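# Four arms unfold a folding crate and latch it

## Task

A collapsible crate starts flat on the floor. Unfold it so that each of its four walls stands upright and each of its four corners is latched.

## Robot and tools

Robots: four identical i2rt Big YAM arms, arm1, arm2, arm3 and arm4. Each has six revolute joints, a two-finger gripper and a wrist camera that sits on top of the hand and looks toward the fingertips. Reach is about 1.0 m from the joint1 axis. The fixed room cameras are cam_high and cam_low. The wrist cameras are arm1_cam_wrist to arm4_cam_wrist. All images are 672x504.

Frame: there is one shared scene frame with its origin on the floor and +z pointing up. All lengths are in metres and all quaternions are ordered w, x, y, z. Each arm's foot (base_link) faces its own +x. The feet are at: arm1 (-0.344, +0.564, 0.400), arm2 (-0.347, -0.575, 0.384), arm3 (+0.320, +0.573, 0.372), arm4 (+0.356, -0.566, 0.334). arm1 and arm3 stand on the +y side and face roughly -y; arm2 and arm4 stand on the -y side and face roughly +y. The crate lies between them. "hand" is the point between the finger pads, about 1 cm behind the tips. The fingers point along the hand's +z axis and close along its y axis. "hand_target" is the hand pose implied by the joint targets the drive currently holds.

Joints (absolute angles, radians, with the tolerance for "done"):
- joint1_rad, -2.879 to 2.879, ±0.045: yaw about the foot; positive is counter-clockwise seen from above; 0 points along the foot's facing.
- joint2_rad, 0 to 3.141, ±0.14: shoulder; 0 has the upper arm roughly level and pointing back; increasing it raises the arm and then brings it forward.
- joint3_rad, 0 to 3.019, ±0.09: elbow; 0 is fully folded and larger values open it.
- joint4_rad, -1.692 to 1.57, ±0.055: hand pitch; positive tips the fingers up.
- joint5_rad, -1.57 to 1.57, ±0.03: sideways swing; positive is to the arm's right.
- joint6_rad, -2.094 to 2.094, ±0.035: roll; positive is clockwise seen from behind the hand.
- gripper_m, 0 to 0.093, ±0.003: the gap between the fingertips in metres. Each finger pad pushes with roughly 50 to 64 N.

Tool move: every argument is optional. Each of arm1..arm4 takes an object holding that arm's own part of the action. An arm that is left out gets no new command but may keep pushing toward its old target. Inside an arm's object:
- "joints": a dict of absolute joint targets by name, using the names above.
- "target": one list of seven numbers [x, y, z, qw, qx, qy, qz]. This is an absolute hand pose in the scene frame. The hand travels in a straight line toward it, starting from its current hand_target.
- "speed": the top speed of that straight path in m/s, from 0.002 to 0.5, default 0.25. Rotation is capped at twice this value in rad/s. It is only allowed together with "target".
- "min_time_s": 0.1 to 8 s, the shortest duration for that arm's joint motions.
When "target" is given, "joints" may contain only gripper_m. All motions in one call start together. All hand paths in one call finish together, paced by the slowest one. Hand paths last 0.5 to 10 s, and no action runs longer than 15 s. Paths do not steer around objects or other arms. Hands lag, drift, can overshoot the speed near full stretch, and often end a centimetre or more off. "cameras" is a list of names, or ["all"] or []. If it is omitted, a move with no action shows all cameras and a move with an action shows none. An empty move returns the full state, the scene number and images.

wait(seconds 0 to 10, cameras) lets the scene run on the existing commands and returns the state. zoom_image(camera, region [x0,y0,x1,y1] in pixels, at most 504x504) enlarges part of that camera's latest image. read_manual returns licence text only. finished_scene(scene) ends the scene permanently; the crate has to stay set up on its own afterwards.

Results: the "move" line gives each commanded arm as "done" or its worst status. The statuses are:
- off_target: the arm stopped short and may still be pushing.
- time_out: the arm could not finish in time. It now holds targets near where it stood and keeps pushing. on_its_own lists the joints that have not reached those targets, and "held at" there shows a target, not a reading.
- not_followed, "joint command not followed" or "pose unreachable": a self-collision or arm-to-arm check blocked the command. Gripper commands still execute.
- limit_stop_at_motor_heat: the arm was stopped by overheating. Send the target again.
Arms marked "as last shown" were not commanded in that call; their lines repeat earlier values. Joint velocities are in rad/s (gripper m/s), and "within noise" means the arm is still. Joint torques include gravity and carry offsets. Torques 3 and 4 wrap at ±28 N m. If a call is refused or interrupted by a stop, the later move, wait and finished_scene calls in the same reply are skipped.

Gripper readings: on a rigid part at full force, the reading is up to 0.005 m below the part's width, or on some grippers up to 0.002 m above it. Closed on nothing it reads 0.000 to 0.003. Commanding about 0.005 m below the width at first contact gives full force. To release, command well above the current reading.

Avoid: forceful contact between arms, including one gripper closing on another arm's fingers. This ends the scene, and the safety check may act too late. Also avoid slamming the crate, dropping it, releasing it while it moves, letting it fall far, and pushing for long against things that will not give. The arm keeps pushing on contact. Holding loads, keeping the arm fully stretched, or straining toward unreachable poses heats the motors. A MOTOR HOT line appears at 85 °C. At 100 °C that arm goes limp for 30 to 60 s or more, sometimes with no warning first. To relieve a stalled joint, command its currently reported position.

Each tool is called by a JSON object that holds its "fn" and its "kwargs", one argument or row to a line.

## Session

{"fn": "move", "kwargs": {

}}

Scene clock: 0.00 s.
Joint torques (N m): no reading
Motor temperatures (°C): arm1=[27 28 28 28 23 23 25] | arm2=[24 25 23 25 28 27 25] | arm3=[26 24 27 24 26 24 27] | arm4=[25 26 26 31 26 25 27]
Heat: arm1: hottest joint2_rad 28 °C; arm2: hottest joint5_rad 28 °C; arm3: hottest joint3_rad 27 °C; arm4: hottest joint4_rad 31 °C.
Joint velocities: within noise
arm1.joint_positions: joint1_rad=-0.585 joint2_rad=+0.620 joint3_rad=+1.408 joint4_rad=-1.557 joint5_rad=+0.191 joint6_rad=-0.040 gripper_m=+0.09396
arm1.joint_status: not commanded
arm1.hand: x=-0.4494 y=+0.3976 z=+0.9080 quat_wxyz=(-0.135, -0.774, -0.490, +0.379) (m; scene frame)
arm1.hand_target: x=-0.4487 y=+0.3992 z=+0.9183 quat_wxyz=(-0.142, -0.770, -0.486, +0.388) (m; scene frame)
arm1.hand_status: not commanded
arm2.joint_positions: joint1_rad=+0.742 joint2_rad=+0.634 joint3_rad=+1.438 joint4_rad=-1.211 joint5_rad=-0.133 joint6_rad=-0.320 gripper_m=+0.09396
arm2.joint_status: not commanded
arm2.hand: x=-0.5071 y=-0.3840 z=+0.9710 quat_wxyz=(-0.284, +0.802, -0.229, -0.472) (m; scene frame)
arm2.hand_target: x=-0.5054 y=-0.3866 z=+0.9838 quat_wxyz=(-0.292, +0.795, -0.226, -0.481) (m; scene frame)
arm2.hand_status: not commanded
arm3.joint_positions: joint1_rad=+0.368 joint2_rad=+0.623 joint3_rad=+1.401 joint4_rad=-1.238 joint5_rad=-0.070 joint6_rad=+0.635 gripper_m=+0.09396
arm3.joint_status: not commanded
arm3.hand: x=+0.3681 y=+0.3300 z=+0.9365 quat_wxyz=(-0.499, -0.717, -0.455, +0.173) (m; scene frame)
arm3.hand_target: x=+0.3677 y=+0.3328 z=+0.9460 quat_wxyz=(-0.508, -0.712, -0.452, +0.176) (m; scene frame)
arm3.hand_status: not commanded
arm4.joint_positions: joint1_rad=+0.790 joint2_rad=+0.548 joint3_rad=+1.366 joint4_rad=-1.267 joint5_rad=+0.241 joint6_rad=-0.097 gripper_m=+0.09396
arm4.joint_status: not commanded
arm4.hand: x=+0.1989 y=-0.4149 z=+0.8936 quat_wxyz=(-0.270, +0.802, -0.260, -0.465) (m; scene frame)
arm4.hand_target: x=+0.2019 y=-0.4169 z=+0.9028 quat_wxyz=(-0.272, +0.796, -0.260, -0.474) (m; scene frame)
arm4.hand_status: not commanded
pictures: arm1_cam_wrist, arm2_cam_wrist, arm3_cam_wrist, arm4_cam_wrist, cam_high, cam_low

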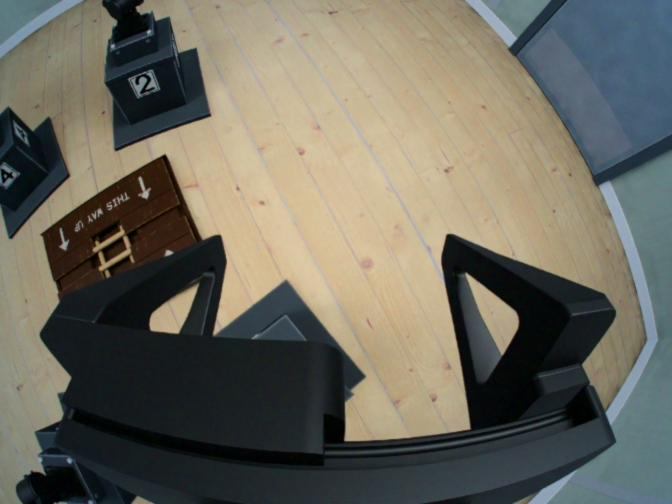

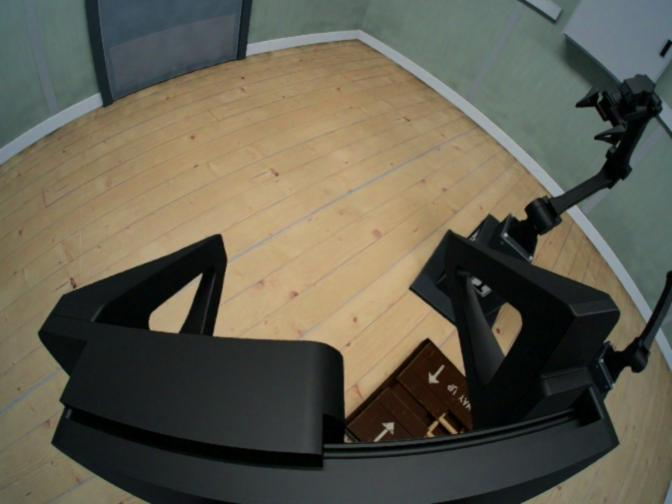

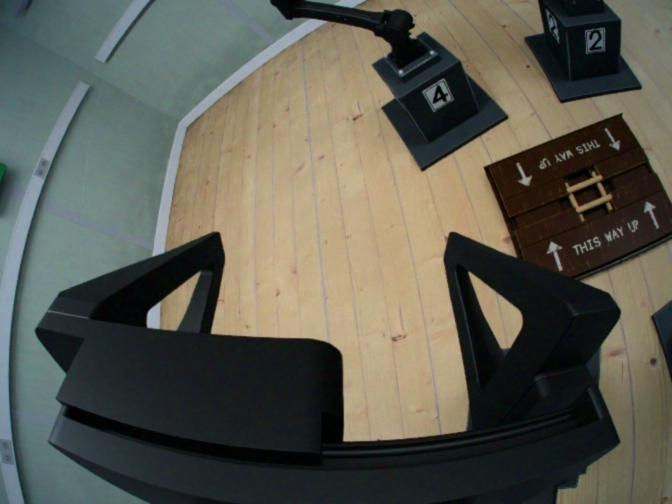

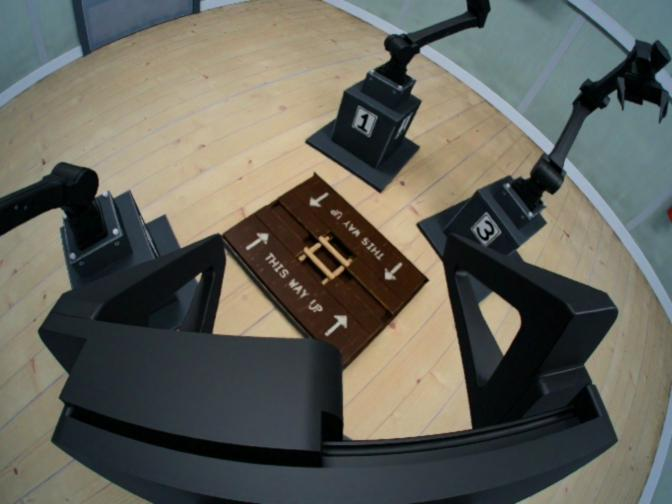

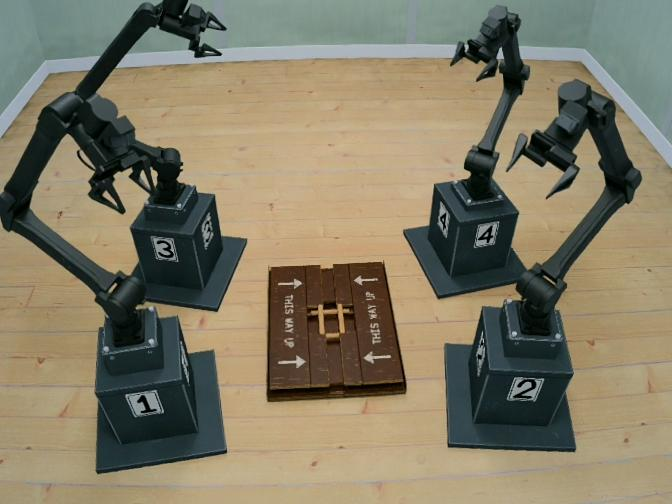

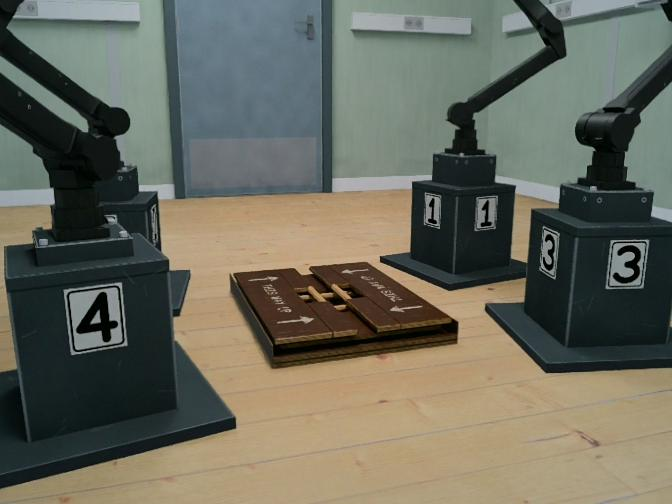

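{"fn": "zoom_image", "kwargs": {
  "camera": "cam_high",
  "region": [240, 240, 440, 420]
}}

{"fn": "zoom_image", "kwargs": {
  "camera": "cam_low",
  "region": [220, 240, 480, 380]
}}

{"fn": "zoom_image", "kwargs": {
  "camera": "arm4_cam_wrist",
  "region": [200, 150, 450, 380]
}}

{"fn": "zoom_image", "kwargs": {
  "camera": "arm3_cam_wrist",
  "region": [450, 90, 672, 300]
}}

Scaled by 2.520 from the camera's 672x504 image, which has a finer 960x720 frame.

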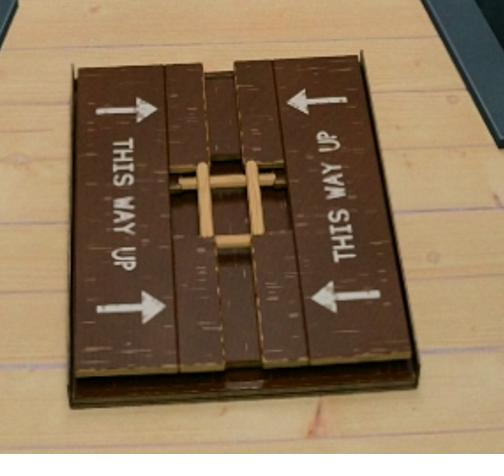

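Scaled by 1.938 from the camera's 672x504 image, which has a finer 960x720 frame.

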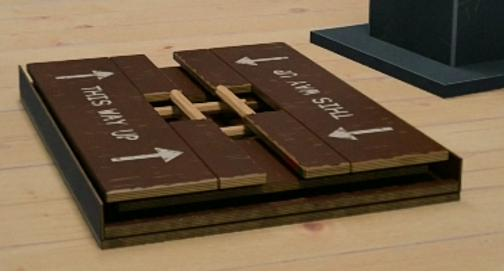

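Scaled by 2.016 from the camera's 672x504 image, which has a finer 960x720 frame.

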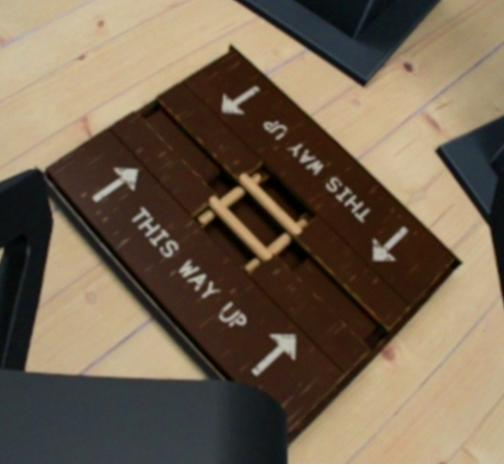

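Scaled by 2.270 from the camera's 672x504 image, which has a finer 960x720 frame.

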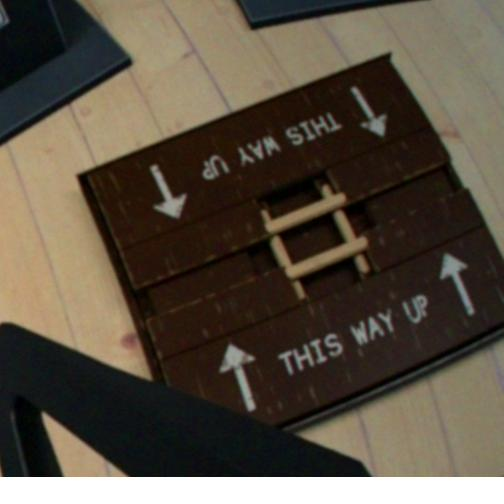

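{"fn": "zoom_image", "kwargs": {
  "camera": "cam_high",
  "region": [80, 230, 260, 480]
}}

{"fn": "zoom_image", "kwargs": {
  "camera": "cam_high",
  "region": [420, 250, 600, 470]
}}

{"fn": "zoom_image", "kwargs": {
  "camera": "cam_high",
  "region": [100, 130, 270, 330]
}}

{"fn": "zoom_image", "kwargs": {
  "camera": "cam_high",
  "region": [390, 130, 560, 320]
}}

Scaled by 2.016 from the camera's 672x504 image, which has a finer 960x720 frame.

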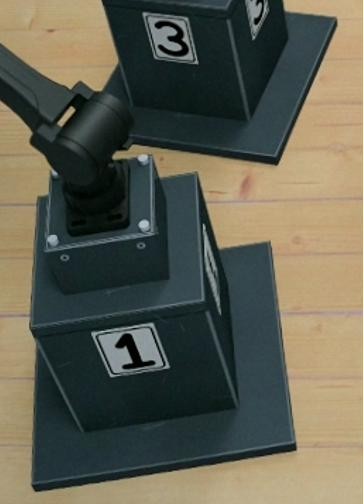

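Scaled by 2.291 from the camera's 672x504 image, which has a finer 960x720 frame.

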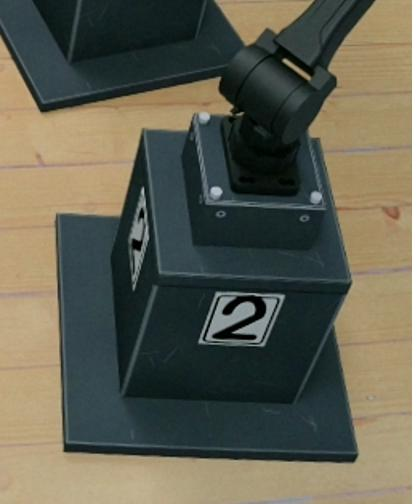

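Scaled by 2.520 from the camera's 672x504 image, which has a finer 960x720 frame.

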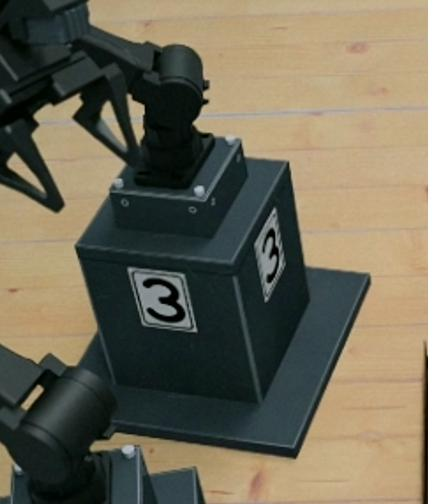

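Scaled by 2.653 from the camera's 672x504 image, which has a finer 960x720 frame.

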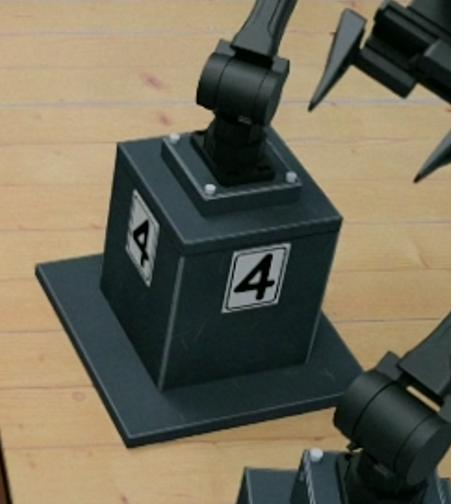

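{"fn": "move", "kwargs": {
  "arm1": {"joints": {"joint1_rad": 0.414, "joint2_rad": 2.241, "joint3_rad": 1.571, "joint4_rad": -0.9, "joint5_rad": 0.0, "joint6_rad": -1.0, "gripper_m": 0.09}, "min_time_s": 2.5},
  "arm2": {"joints": {"joint1_rad": 0.035, "joint2_rad": 1.705, "joint3_rad": 1.1135, "joint4_rad": -0.979, "joint5_rad": 0.0, "joint6_rad": -0.134, "gripper_m": 0.09}, "min_time_s": 2.5},
  "arm3": {"joints": {"joint1_rad": 0.171, "joint2_rad": 1.677, "joint3_rad": 1.115, "joint4_rad": -1.009, "joint5_rad": 0.0, "joint6_rad": -0.075, "gripper_m": 0.09}, "min_time_s": 2.5},
  "arm4": {"joints": {"joint1_rad": 0.686, "joint2_rad": 1.661, "joint3_rad": 1.148, "joint4_rad": -1.057, "joint5_rad": 0.0, "joint6_rad": -0.709, "gripper_m": 0.09}, "min_time_s": 2.5},
  "cameras": ["all"]
}}

Scene clock: 86.23 s.
Joint torques (N m): arm1=[-0.97 -23.88 9.11 0.79 0.06 -0.03] | arm2=[0.56 -16.03 6.54 0.7 0.09 0.06] | arm3=[-1.14 -12.63 5.46 0.98 0.24 -0.03] | arm4=[1.2 -12.92 8.32 0.32 -0.21 -0.11]
Motor temperatures (°C): arm1=[27 28 32 28 23 23 25] | arm2=[24 25 26 25 28 26 25] | arm3=[26 24 32 24 26 23 27] | arm4=[25 26 31 31 26 25 27]
Heat: arm1: hottest joint3_rad 32 °C; arm2: hottest joint5_rad 28 °C; arm3: hottest joint3_rad 32 °C; arm4: hottest joint3_rad 31 °C.
move: arm1 done; arm2 done; arm3 done; arm4 done
Joint velocities: within noise
arm1.joint_positions: joint1_rad=+0.432 joint2_rad=+2.261 joint3_rad=+1.529 joint4_rad=-0.908 joint5_rad=+0.008 joint6_rad=-0.975 gripper_m=+0.09005
arm1.joint_status: all done
arm1.hand: x=-0.0098 y=+0.0874 z=+0.2773 quat_wxyz=(+0.026, +0.010, -0.999, -0.023) (m; scene frame)
arm1.hand_target: x=+0.0005 y=+0.0644 z=+0.2935 quat_wxyz=(+0.009, +0.014, -1.000, +0.000) (m; scene frame)
arm1.hand_status: not commanded
arm2.joint_positions: joint1_rad=+0.041 joint2_rad=+1.720 joint3_rad=+1.104 joint4_rad=-0.992 joint5_rad=-0.002 joint6_rad=-0.136 gripper_m=+0.09013
arm2.joint_status: all done
arm2.hand: x=-0.3041 y=-0.1294 z=+0.4105 quat_wxyz=(+0.015, +0.721, -0.692, +0.011) (m; scene frame)
arm2.hand_target: x=-0.3035 y=-0.1214 z=+0.4153 quat_wxyz=(+0.004, +0.719, -0.695, +0.004) (m; scene frame)
arm2.hand_status: not commanded
arm3.joint_positions: joint1_rad=+0.170 joint2_rad=+1.674 joint3_rad=+1.122 joint4_rad=-1.020 joint5_rad=-0.003 joint6_rad=-0.063 gripper_m=+0.09012
arm3.joint_status: all done
arm3.hand: x=+0.2998 y=+0.1205 z=+0.4233 quat_wxyz=(-0.002, -0.701, -0.714, -0.002) (m; scene frame)
arm3.hand_target: x=+0.2952 y=+0.1227 z=+0.4141 quat_wxyz=(+0.003, -0.700, -0.714, -0.006) (m; scene frame)
arm3.hand_status: not commanded
arm4.joint_positions: joint1_rad=+0.683 joint2_rad=+1.663 joint3_rad=+1.153 joint4_rad=-1.065 joint5_rad=+0.011 joint6_rad=-0.682 gripper_m=+0.09007
arm4.joint_status: all done
arm4.hand: x=+0.0023 y=-0.2772 z=+0.4013 quat_wxyz=(-0.003, +1.000, +0.001, +0.005) (m; scene frame)
arm4.hand_target: x=+0.0041 y=-0.2752 z=+0.3962 quat_wxyz=(-0.001, +1.000, +0.007, +0.006) (m; scene frame)
arm4.hand_status: not commanded
pictures: arm1_cam_wrist, arm2_cam_wrist, arm3_cam_wrist, arm4_cam_wrist, cam_high, cam_low

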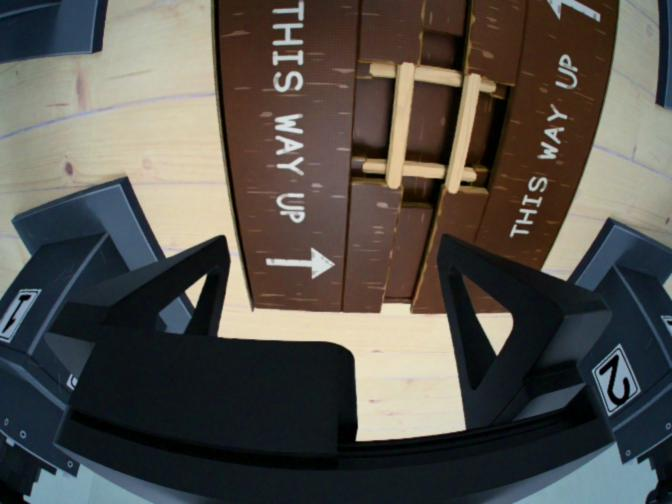

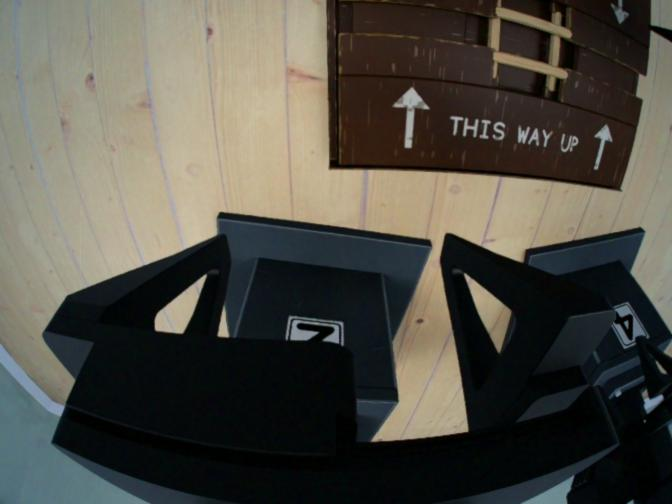

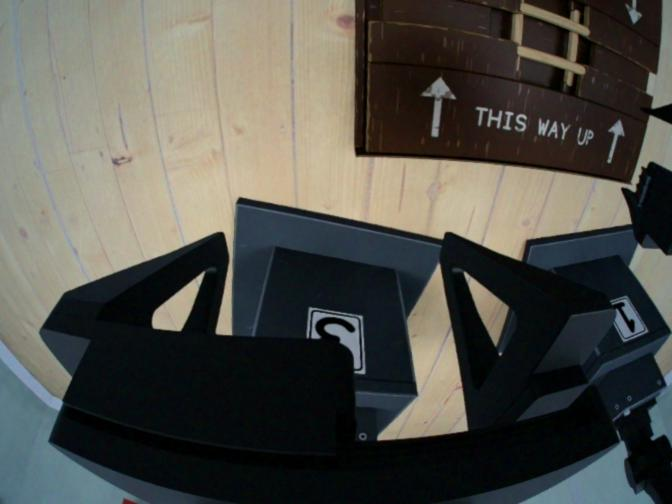

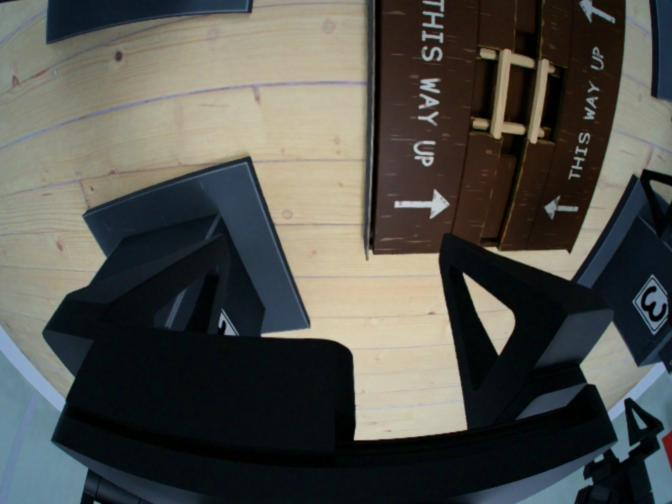

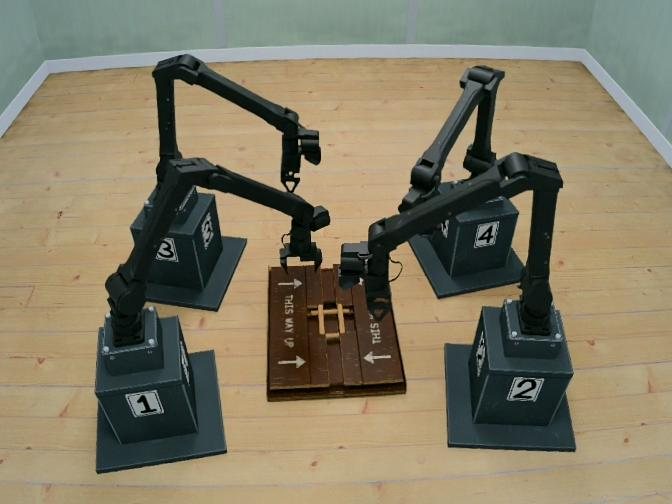

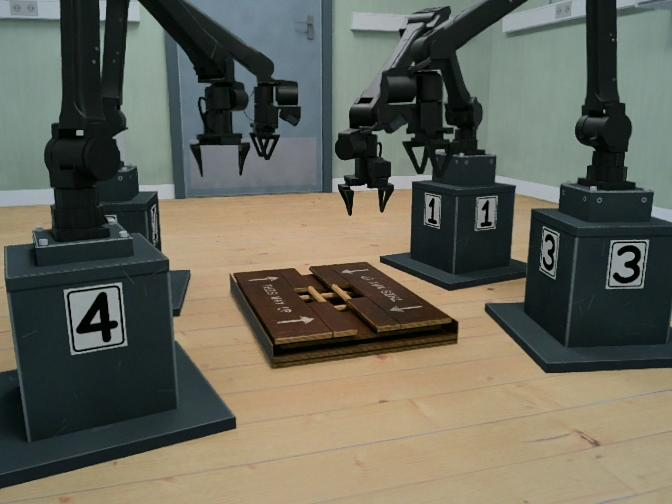

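{"fn": "zoom_image", "kwargs": {
  "camera": "arm1_cam_wrist",
  "region": [200, 0, 620, 320]
}}

{"fn": "zoom_image", "kwargs": {
  "camera": "arm1_cam_wrist",
  "region": [320, 30, 540, 220]
}}

{"fn": "zoom_image", "kwargs": {
  "camera": "cam_low",
  "region": [220, 240, 480, 380]
}}

Scaled by 1.200 from the camera's 672x504 image, which has a finer 960x720 frame.

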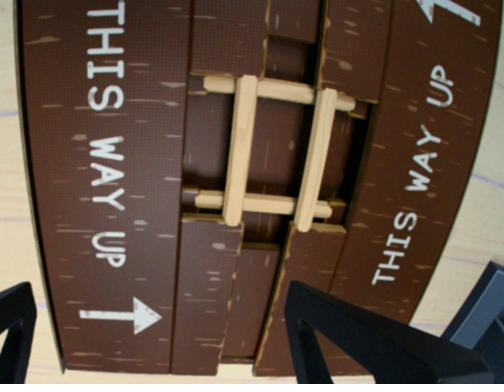

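Scaled by 2.291 from the camera's 672x504 image, which has a finer 960x720 frame.

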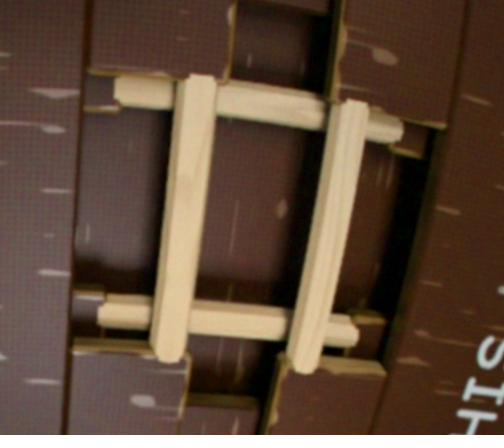

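Scaled by 1.938 from the camera's 672x504 image, which has a finer 960x720 frame.

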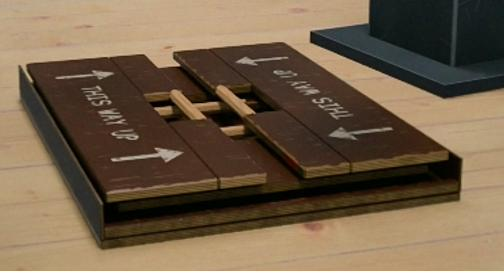

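{"fn": "move", "kwargs": {
  "arm1": {"target": [0.0, 0.014, 0.150, -0.017, 0.0197, -0.9995, 0.023], "speed": 0.2, "joints": {"gripper_m": 0.07}},
  "cameras": ["arm1_cam_wrist", "cam_low", "cam_high"]
}}

{"fn": "zoom_image", "kwargs": {
  "camera": "arm1_cam_wrist",
  "region": [180, 60, 500, 300]
}}

Scene clock: 105.77 s.
Joint torques (N m): arm1=[-1.32 -24.18 8.24 0.8 0.03 -0.07] | arm2=[0.03 -15.91 6.65 0.72 0.08 0.06] | arm3=[-1.14 -12.51 5.53 0.83 0.2 0] | arm4=[1.2 -13.57 8.39 0.32 -0.21 -0.11]
Motor temperatures (°C): arm1=[27 31 33 28 23 23 25] | arm2=[24 27 26 25 27 26 25] | arm3=[26 25 30 24 26 23 27] | arm4=[25 26 30 31 26 25 27]
Heat: arm1: hottest joint3_rad 33 °C; arm2: hottest joint2_rad 27 °C; arm3: hottest joint3_rad 30 °C; arm4: hottest joint4_rad 31 °C.
move: arm1 off_target
Joint velocities: within noise
arm1.joint_positions: joint1_rad=+0.384 joint2_rad=+2.554 joint3_rad=+1.694 joint4_rad=-0.690 joint5_rad=-0.013 joint6_rad=-1.037 gripper_m=+0.07006
arm1.joint_status: all done
arm1.hand: x=-0.0055 y=+0.0343 z=+0.1472 quat_wxyz=(-0.008, +0.017, -1.000, +0.008) (m; scene frame)
arm1.hand_target: x=-0.0001 y=+0.0162 z=+0.1497 quat_wxyz=(-0.017, +0.021, -0.999, +0.022) (m; scene frame)
arm1.hand_status: off_target (0.021 m and 2.1 deg from the pose sent, 0.147 m and 7.3 deg at the start)
arm2, arm3, arm4: as last shown
arm3.joint_positions: joint1_rad=+0.170 joint2_rad=+1.674 joint3_rad=+1.122 joint4_rad=-1.020 joint5_rad=-0.003 joint6_rad=-0.065 gripper_m=+0.09012
arm3.hand: x=+0.2998 y=+0.1205 z=+0.4233 quat_wxyz=(-0.002, -0.700, -0.714, -0.002) (m; scene frame)
pictures: arm1_cam_wrist, cam_high, cam_low

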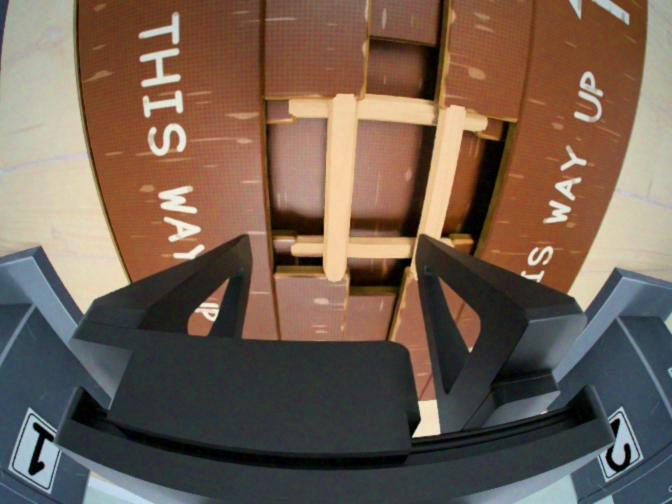

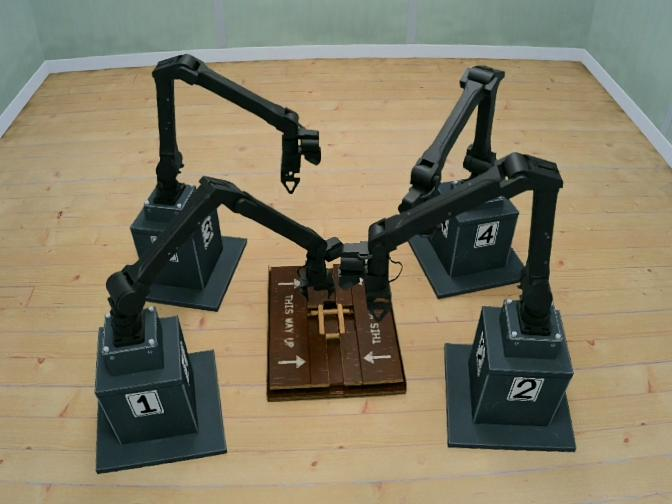

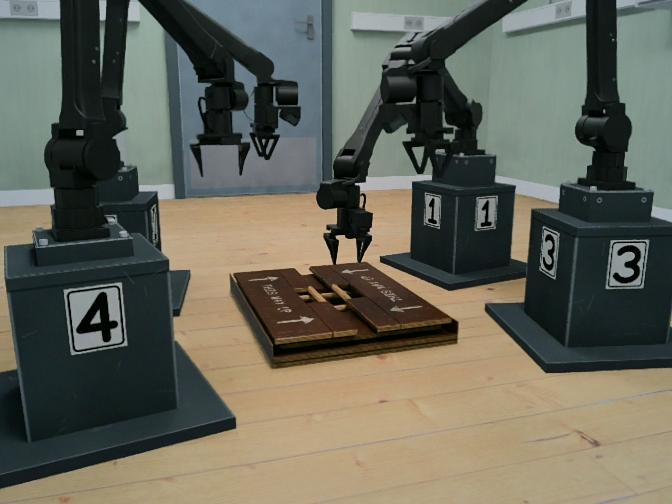

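Scaled by 1.575 from the camera's 672x504 image, which has a finer 960x720 frame.

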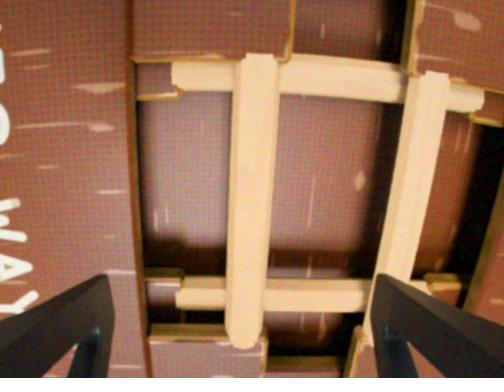

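{"fn": "move", "kwargs": {
  "arm1": {"target": [-0.017, 0.016, 0.060, -0.012, 0.0187, -0.9995, 0.014], "speed": 0.15},
  "cameras": ["arm1_cam_wrist", "cam_low"]
}}

{"fn": "zoom_image", "kwargs": {
  "camera": "arm1_cam_wrist",
  "region": [180, 60, 500, 300]
}}

{"fn": "zoom_image", "kwargs": {
  "camera": "cam_low",
  "region": [270, 190, 420, 340]
}}

Scene clock: 113.13 s.
Joint torques (N m): arm1=[-0.03 -24.47 7.47 0.92 0.03 -0.05] | arm2=[-0.03 -15.85 6.65 0.72 0.09 0.06] | arm3=[-1.2 -12.22 5.55 0.94 0.23 -0.05] | arm4=[1.26 -13.57 8.39 0.34 -0.21 -0.11]
Motor temperatures (°C): arm1=[27 30 33 28 23 23 25] | arm2=[24 27 26 25 27 26 25] | arm3=[26 25 30 24 26 23 27] | arm4=[25 27 30 31 26 25 27]
Heat: arm1: hottest joint3_rad 33 °C; arm2: hottest joint2_rad 27 °C; arm3: hottest joint3_rad 30 °C; arm4: hottest joint4_rad 31 °C.
move: arm1 off_target
Joint velocities: within noise
arm1.joint_positions: joint1_rad=+0.361 joint2_rad=+2.734 joint3_rad=+1.792 joint4_rad=-0.618 joint5_rad=-0.013 joint6_rad=-1.061 gripper_m=+0.07003
arm1.joint_status: not commanded
arm1.hand: x=-0.0209 y=+0.0304 z=+0.0625 quat_wxyz=(-0.005, +0.018, -1.000, +0.004) (m; scene frame)
arm1.hand_target: x=-0.0185 y=+0.0162 z=+0.0604 quat_wxyz=(-0.012, +0.021, -1.000, +0.015) (m; scene frame)
arm1.hand_status: off_target (0.015 m and 1.4 deg from the pose sent, 0.090 m and 0.9 deg at the start)
arm2, arm3, arm4: as last shown
pictures: arm1_cam_wrist, cam_low

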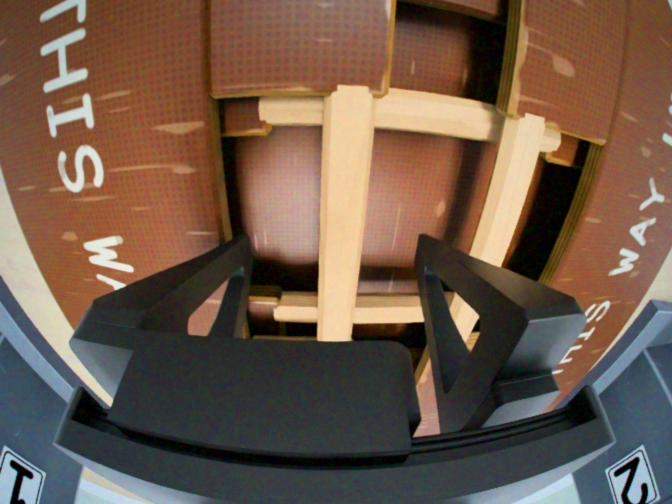

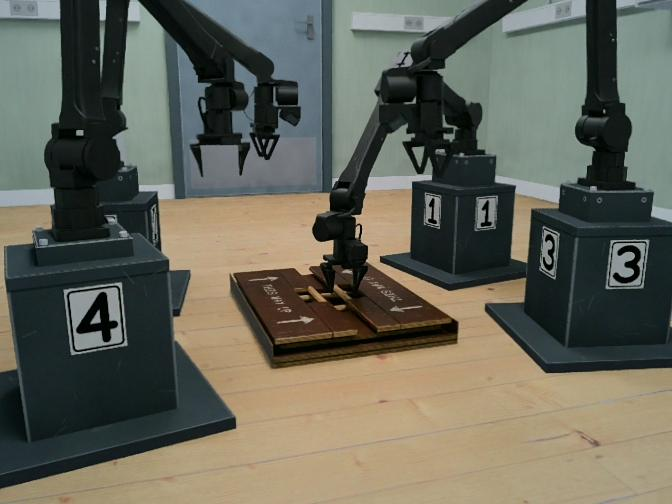

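Scaled by 1.575 from the camera's 672x504 image, which has a finer 960x720 frame.

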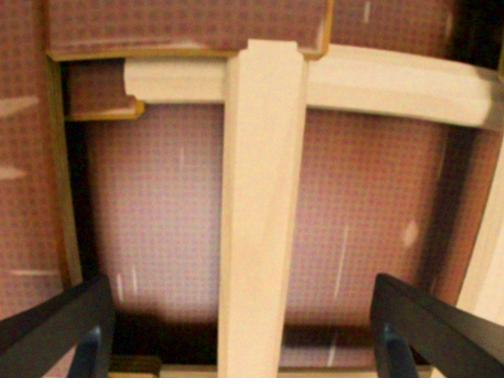

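Scaled by 3.360 from the camera's 672x504 image, which has a finer 960x720 frame.

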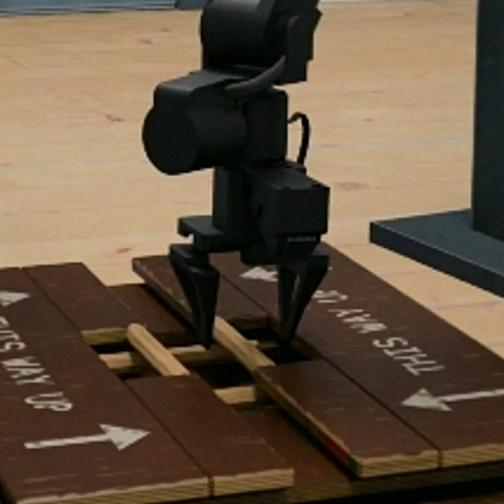

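{"fn": "move", "kwargs": {
  "arm1": {"target": [-0.020, 0.018, 0.044, -0.012, 0.0187, -0.9995, 0.014], "speed": 0.1},
  "cameras": ["arm1_cam_wrist", "cam_low"]
}}

{"fn": "move", "kwargs": {
  "arm1": {"joints": {"gripper_m": 0.01}},
  "cameras": ["arm1_cam_wrist", "cam_low"]
}}

{"fn": "zoom_image", "kwargs": {
  "camera": "arm1_cam_wrist",
  "region": [180, 60, 500, 300]
}}

{"fn": "zoom_image", "kwargs": {
  "camera": "cam_low",
  "region": [270, 190, 420, 340]
}}

Scene clock: 115.77 s.
Joint torques (N m): arm1=[-1.08 -24.82 7.57 0.99 -0.02 0.02] | arm2=[0.03 -15.91 6.61 0.72 0.09 0.07] | arm3=[-1.14 -12.98 5.71 1.03 0.21 -0.05] | arm4=[1.2 -13.57 8.39 0.32 -0.21 -0.11]
Motor temperatures (°C): arm1=[27 31 33 28 23 23 25] | arm2=[24 27 26 25 27 26 25] | arm3=[26 25 30 24 26 23 27] | arm4=[25 27 30 31 26 25 27]
Heat: arm1: hottest joint3_rad 33 °C; arm2: hottest joint2_rad 27 °C; arm3: hottest joint3_rad 30 °C; arm4: hottest joint4_rad 31 °C.
move: arm1 off_target
Joint velocities: within noise
arm1.joint_positions: joint1_rad=+0.363 joint2_rad=+2.765 joint3_rad=+1.805 joint4_rad=-0.604 joint5_rad=-0.013 joint6_rad=-1.055 gripper_m=+0.07003
arm1.joint_status: not commanded
arm1.hand: x=-0.0219 y=+0.0338 z=+0.0472 quat_wxyz=(-0.005, +0.016, -1.000, +0.003) (m; scene frame)
arm1.hand_target: x=-0.0192 y=+0.0194 z=+0.0444 quat_wxyz=(-0.012, +0.017, -1.000, +0.014) (m; scene frame)
arm1.hand_status: off_target (0.016 m and 1.6 deg from the pose sent, 0.022 m and 1.4 deg at the start)
arm2, arm3, arm4: as last shown
pictures: arm1_cam_wrist, cam_low

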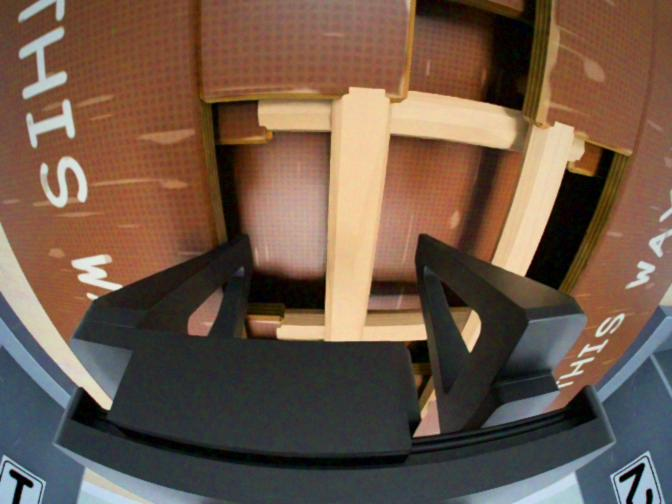

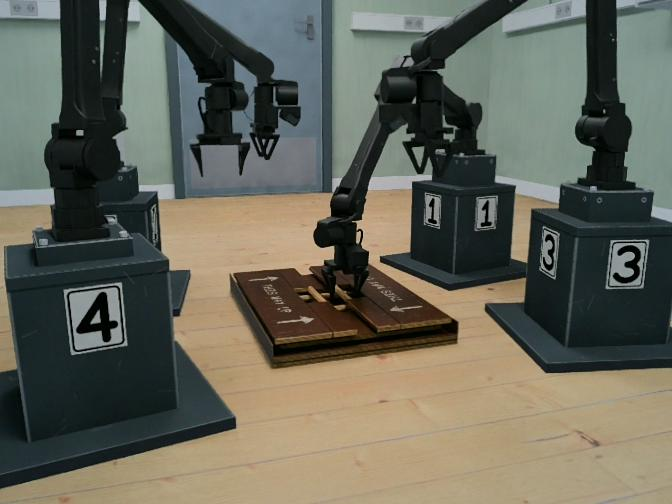

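Scene clock: 116.63 s.
Joint torques (N m): arm1=[-1.2 -24.29 7.04 0.69 0.04 -0.05] | arm2=[-0.03 -15.97 6.64 0.73 0.09 0.06] | arm3=[-1.08 -12.28 5.6 0.76 0.21 -0.07] | arm4=[1.26 -13.51 8.39 0.32 -0.21 -0.11]
Motor temperatures (°C): arm1=[27 31 33 28 23 23 25] | arm2=[24 27 26 25 27 26 25] | arm3=[26 25 30 24 26 23 27] | arm4=[25 27 30 31 26 25 27]
Heat: arm1: hottest joint3_rad 33 °C; arm2: hottest joint2_rad 27 °C; arm3: hottest joint3_rad 30 °C; arm4: hottest joint4_rad 31 °C.
move: arm1 off_target
Joint velocities: within noise
arm1.joint_positions: joint1_rad=+0.358 joint2_rad=+2.766 joint3_rad=+1.813 joint4_rad=-0.595 joint5_rad=-0.013 joint6_rad=-1.048 gripper_m=+0.01725
arm1.joint_status: gripper_m off_target (ended at +0.01728, target +0.01000)
arm1.hand: x=-0.0214 y=+0.0273 z=+0.0481 quat_wxyz=(-0.009, +0.010, -1.000, +0.009) (m; scene frame)
arm1.hand_target: x=-0.0215 y=+0.0172 z=+0.0447 quat_wxyz=(-0.012, +0.013, -1.000, +0.015) (m; scene frame)
arm1.hand_status: not commanded
arm2, arm3, arm4: as last shown
pictures: arm1_cam_wrist, cam_low

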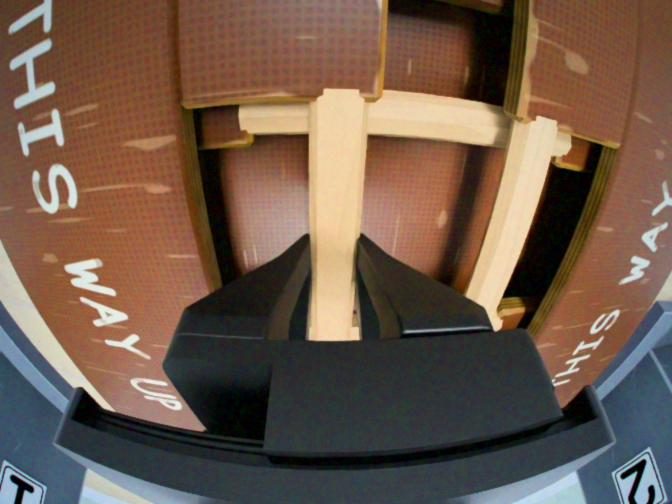

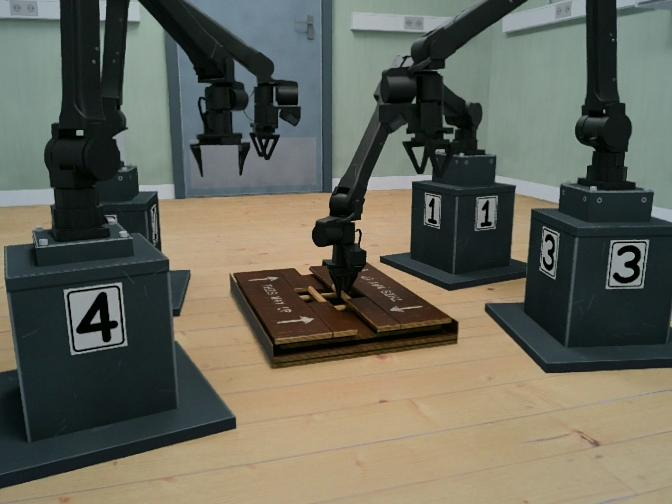

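Scaled by 1.575 from the camera's 672x504 image, which has a finer 960x720 frame.

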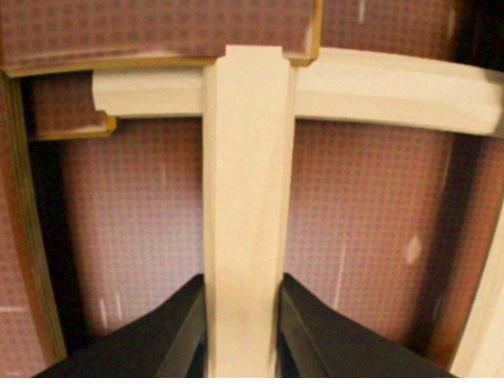

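Scaled by 3.360 from the camera's 672x504 image, which has a finer 960x720 frame.

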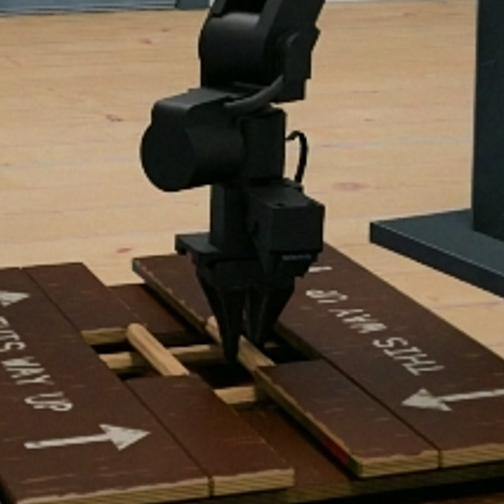

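{"fn": "move", "kwargs": {
  "arm1": {"target": [-0.021, 0.026, 0.116, -0.01, 0.0157, -0.9962, 0.097], "speed": 0.12},
  "cameras": ["arm1_cam_wrist", "cam_low", "cam_high"]
}}

{"fn": "zoom_image", "kwargs": {
  "camera": "cam_low",
  "region": [220, 190, 480, 380]
}}

Scene clock: 123.87 s.
Joint torques (N m): arm1=[-0.03 -29.68 3.36 0.09 0.2 0] | arm2=[0.03 -15.91 6.63 0.72 0.09 0.06] | arm3=[-1.79 -12.4 5.59 0.96 0.2 -0.05] | arm4=[1.2 -13.57 8.38 0.34 -0.21 -0.11]
Motor temperatures (°C): arm1=[27 31 33 28 23 23 25] | arm2=[24 27 27 25 27 26 25] | arm3=[26 26 30 24 26 23 27] | arm4=[25 27 30 31 26 25 27]
Heat: arm1: hottest joint3_rad 33 °C; arm2: hottest joint2_rad 27 °C; arm3: hottest joint3_rad 30 °C; arm4: hottest joint4_rad 31 °C.
move: arm1 off_target
Joint velocities: within noise
arm1.joint_positions: joint1_rad=+0.382 joint2_rad=+2.619 joint3_rad=+1.591 joint4_rad=-0.373 joint5_rad=+0.065 joint6_rad=-1.031 gripper_m=+0.01725
arm1.joint_status: not commanded
arm1.hand: x=-0.0211 y=+0.0308 z=+0.0907 quat_wxyz=(-0.014, +0.011, -0.996, +0.092) (m; scene frame)
arm1.hand_target: x=-0.0159 y=+0.0268 z=+0.1147 quat_wxyz=(-0.016, +0.018, -0.995, +0.097) (m; scene frame)
arm1.hand_status: off_target (0.026 m and 0.9 deg from the pose sent, 0.068 m and 10.1 deg at the start)
arm2, arm3, arm4: as last shown
pictures: arm1_cam_wrist, cam_high, cam_low

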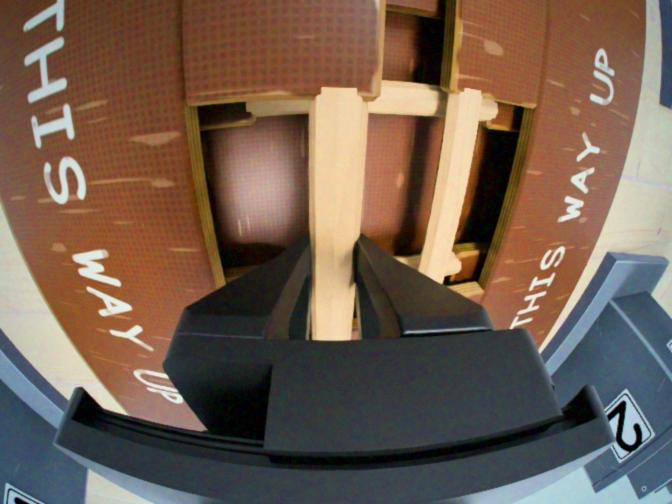

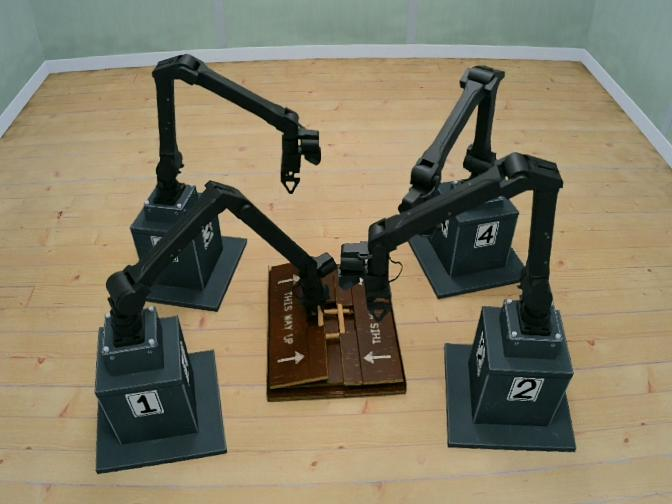

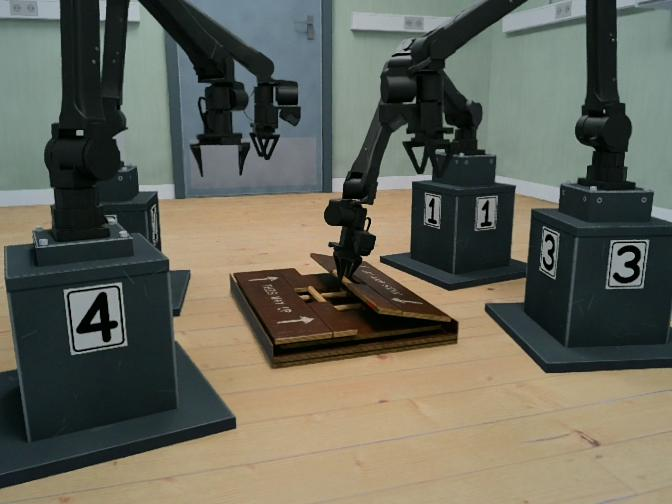

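Scaled by 1.938 from the camera's 672x504 image, which has a finer 960x720 frame.

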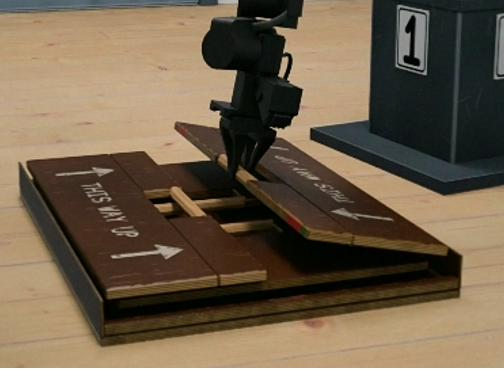

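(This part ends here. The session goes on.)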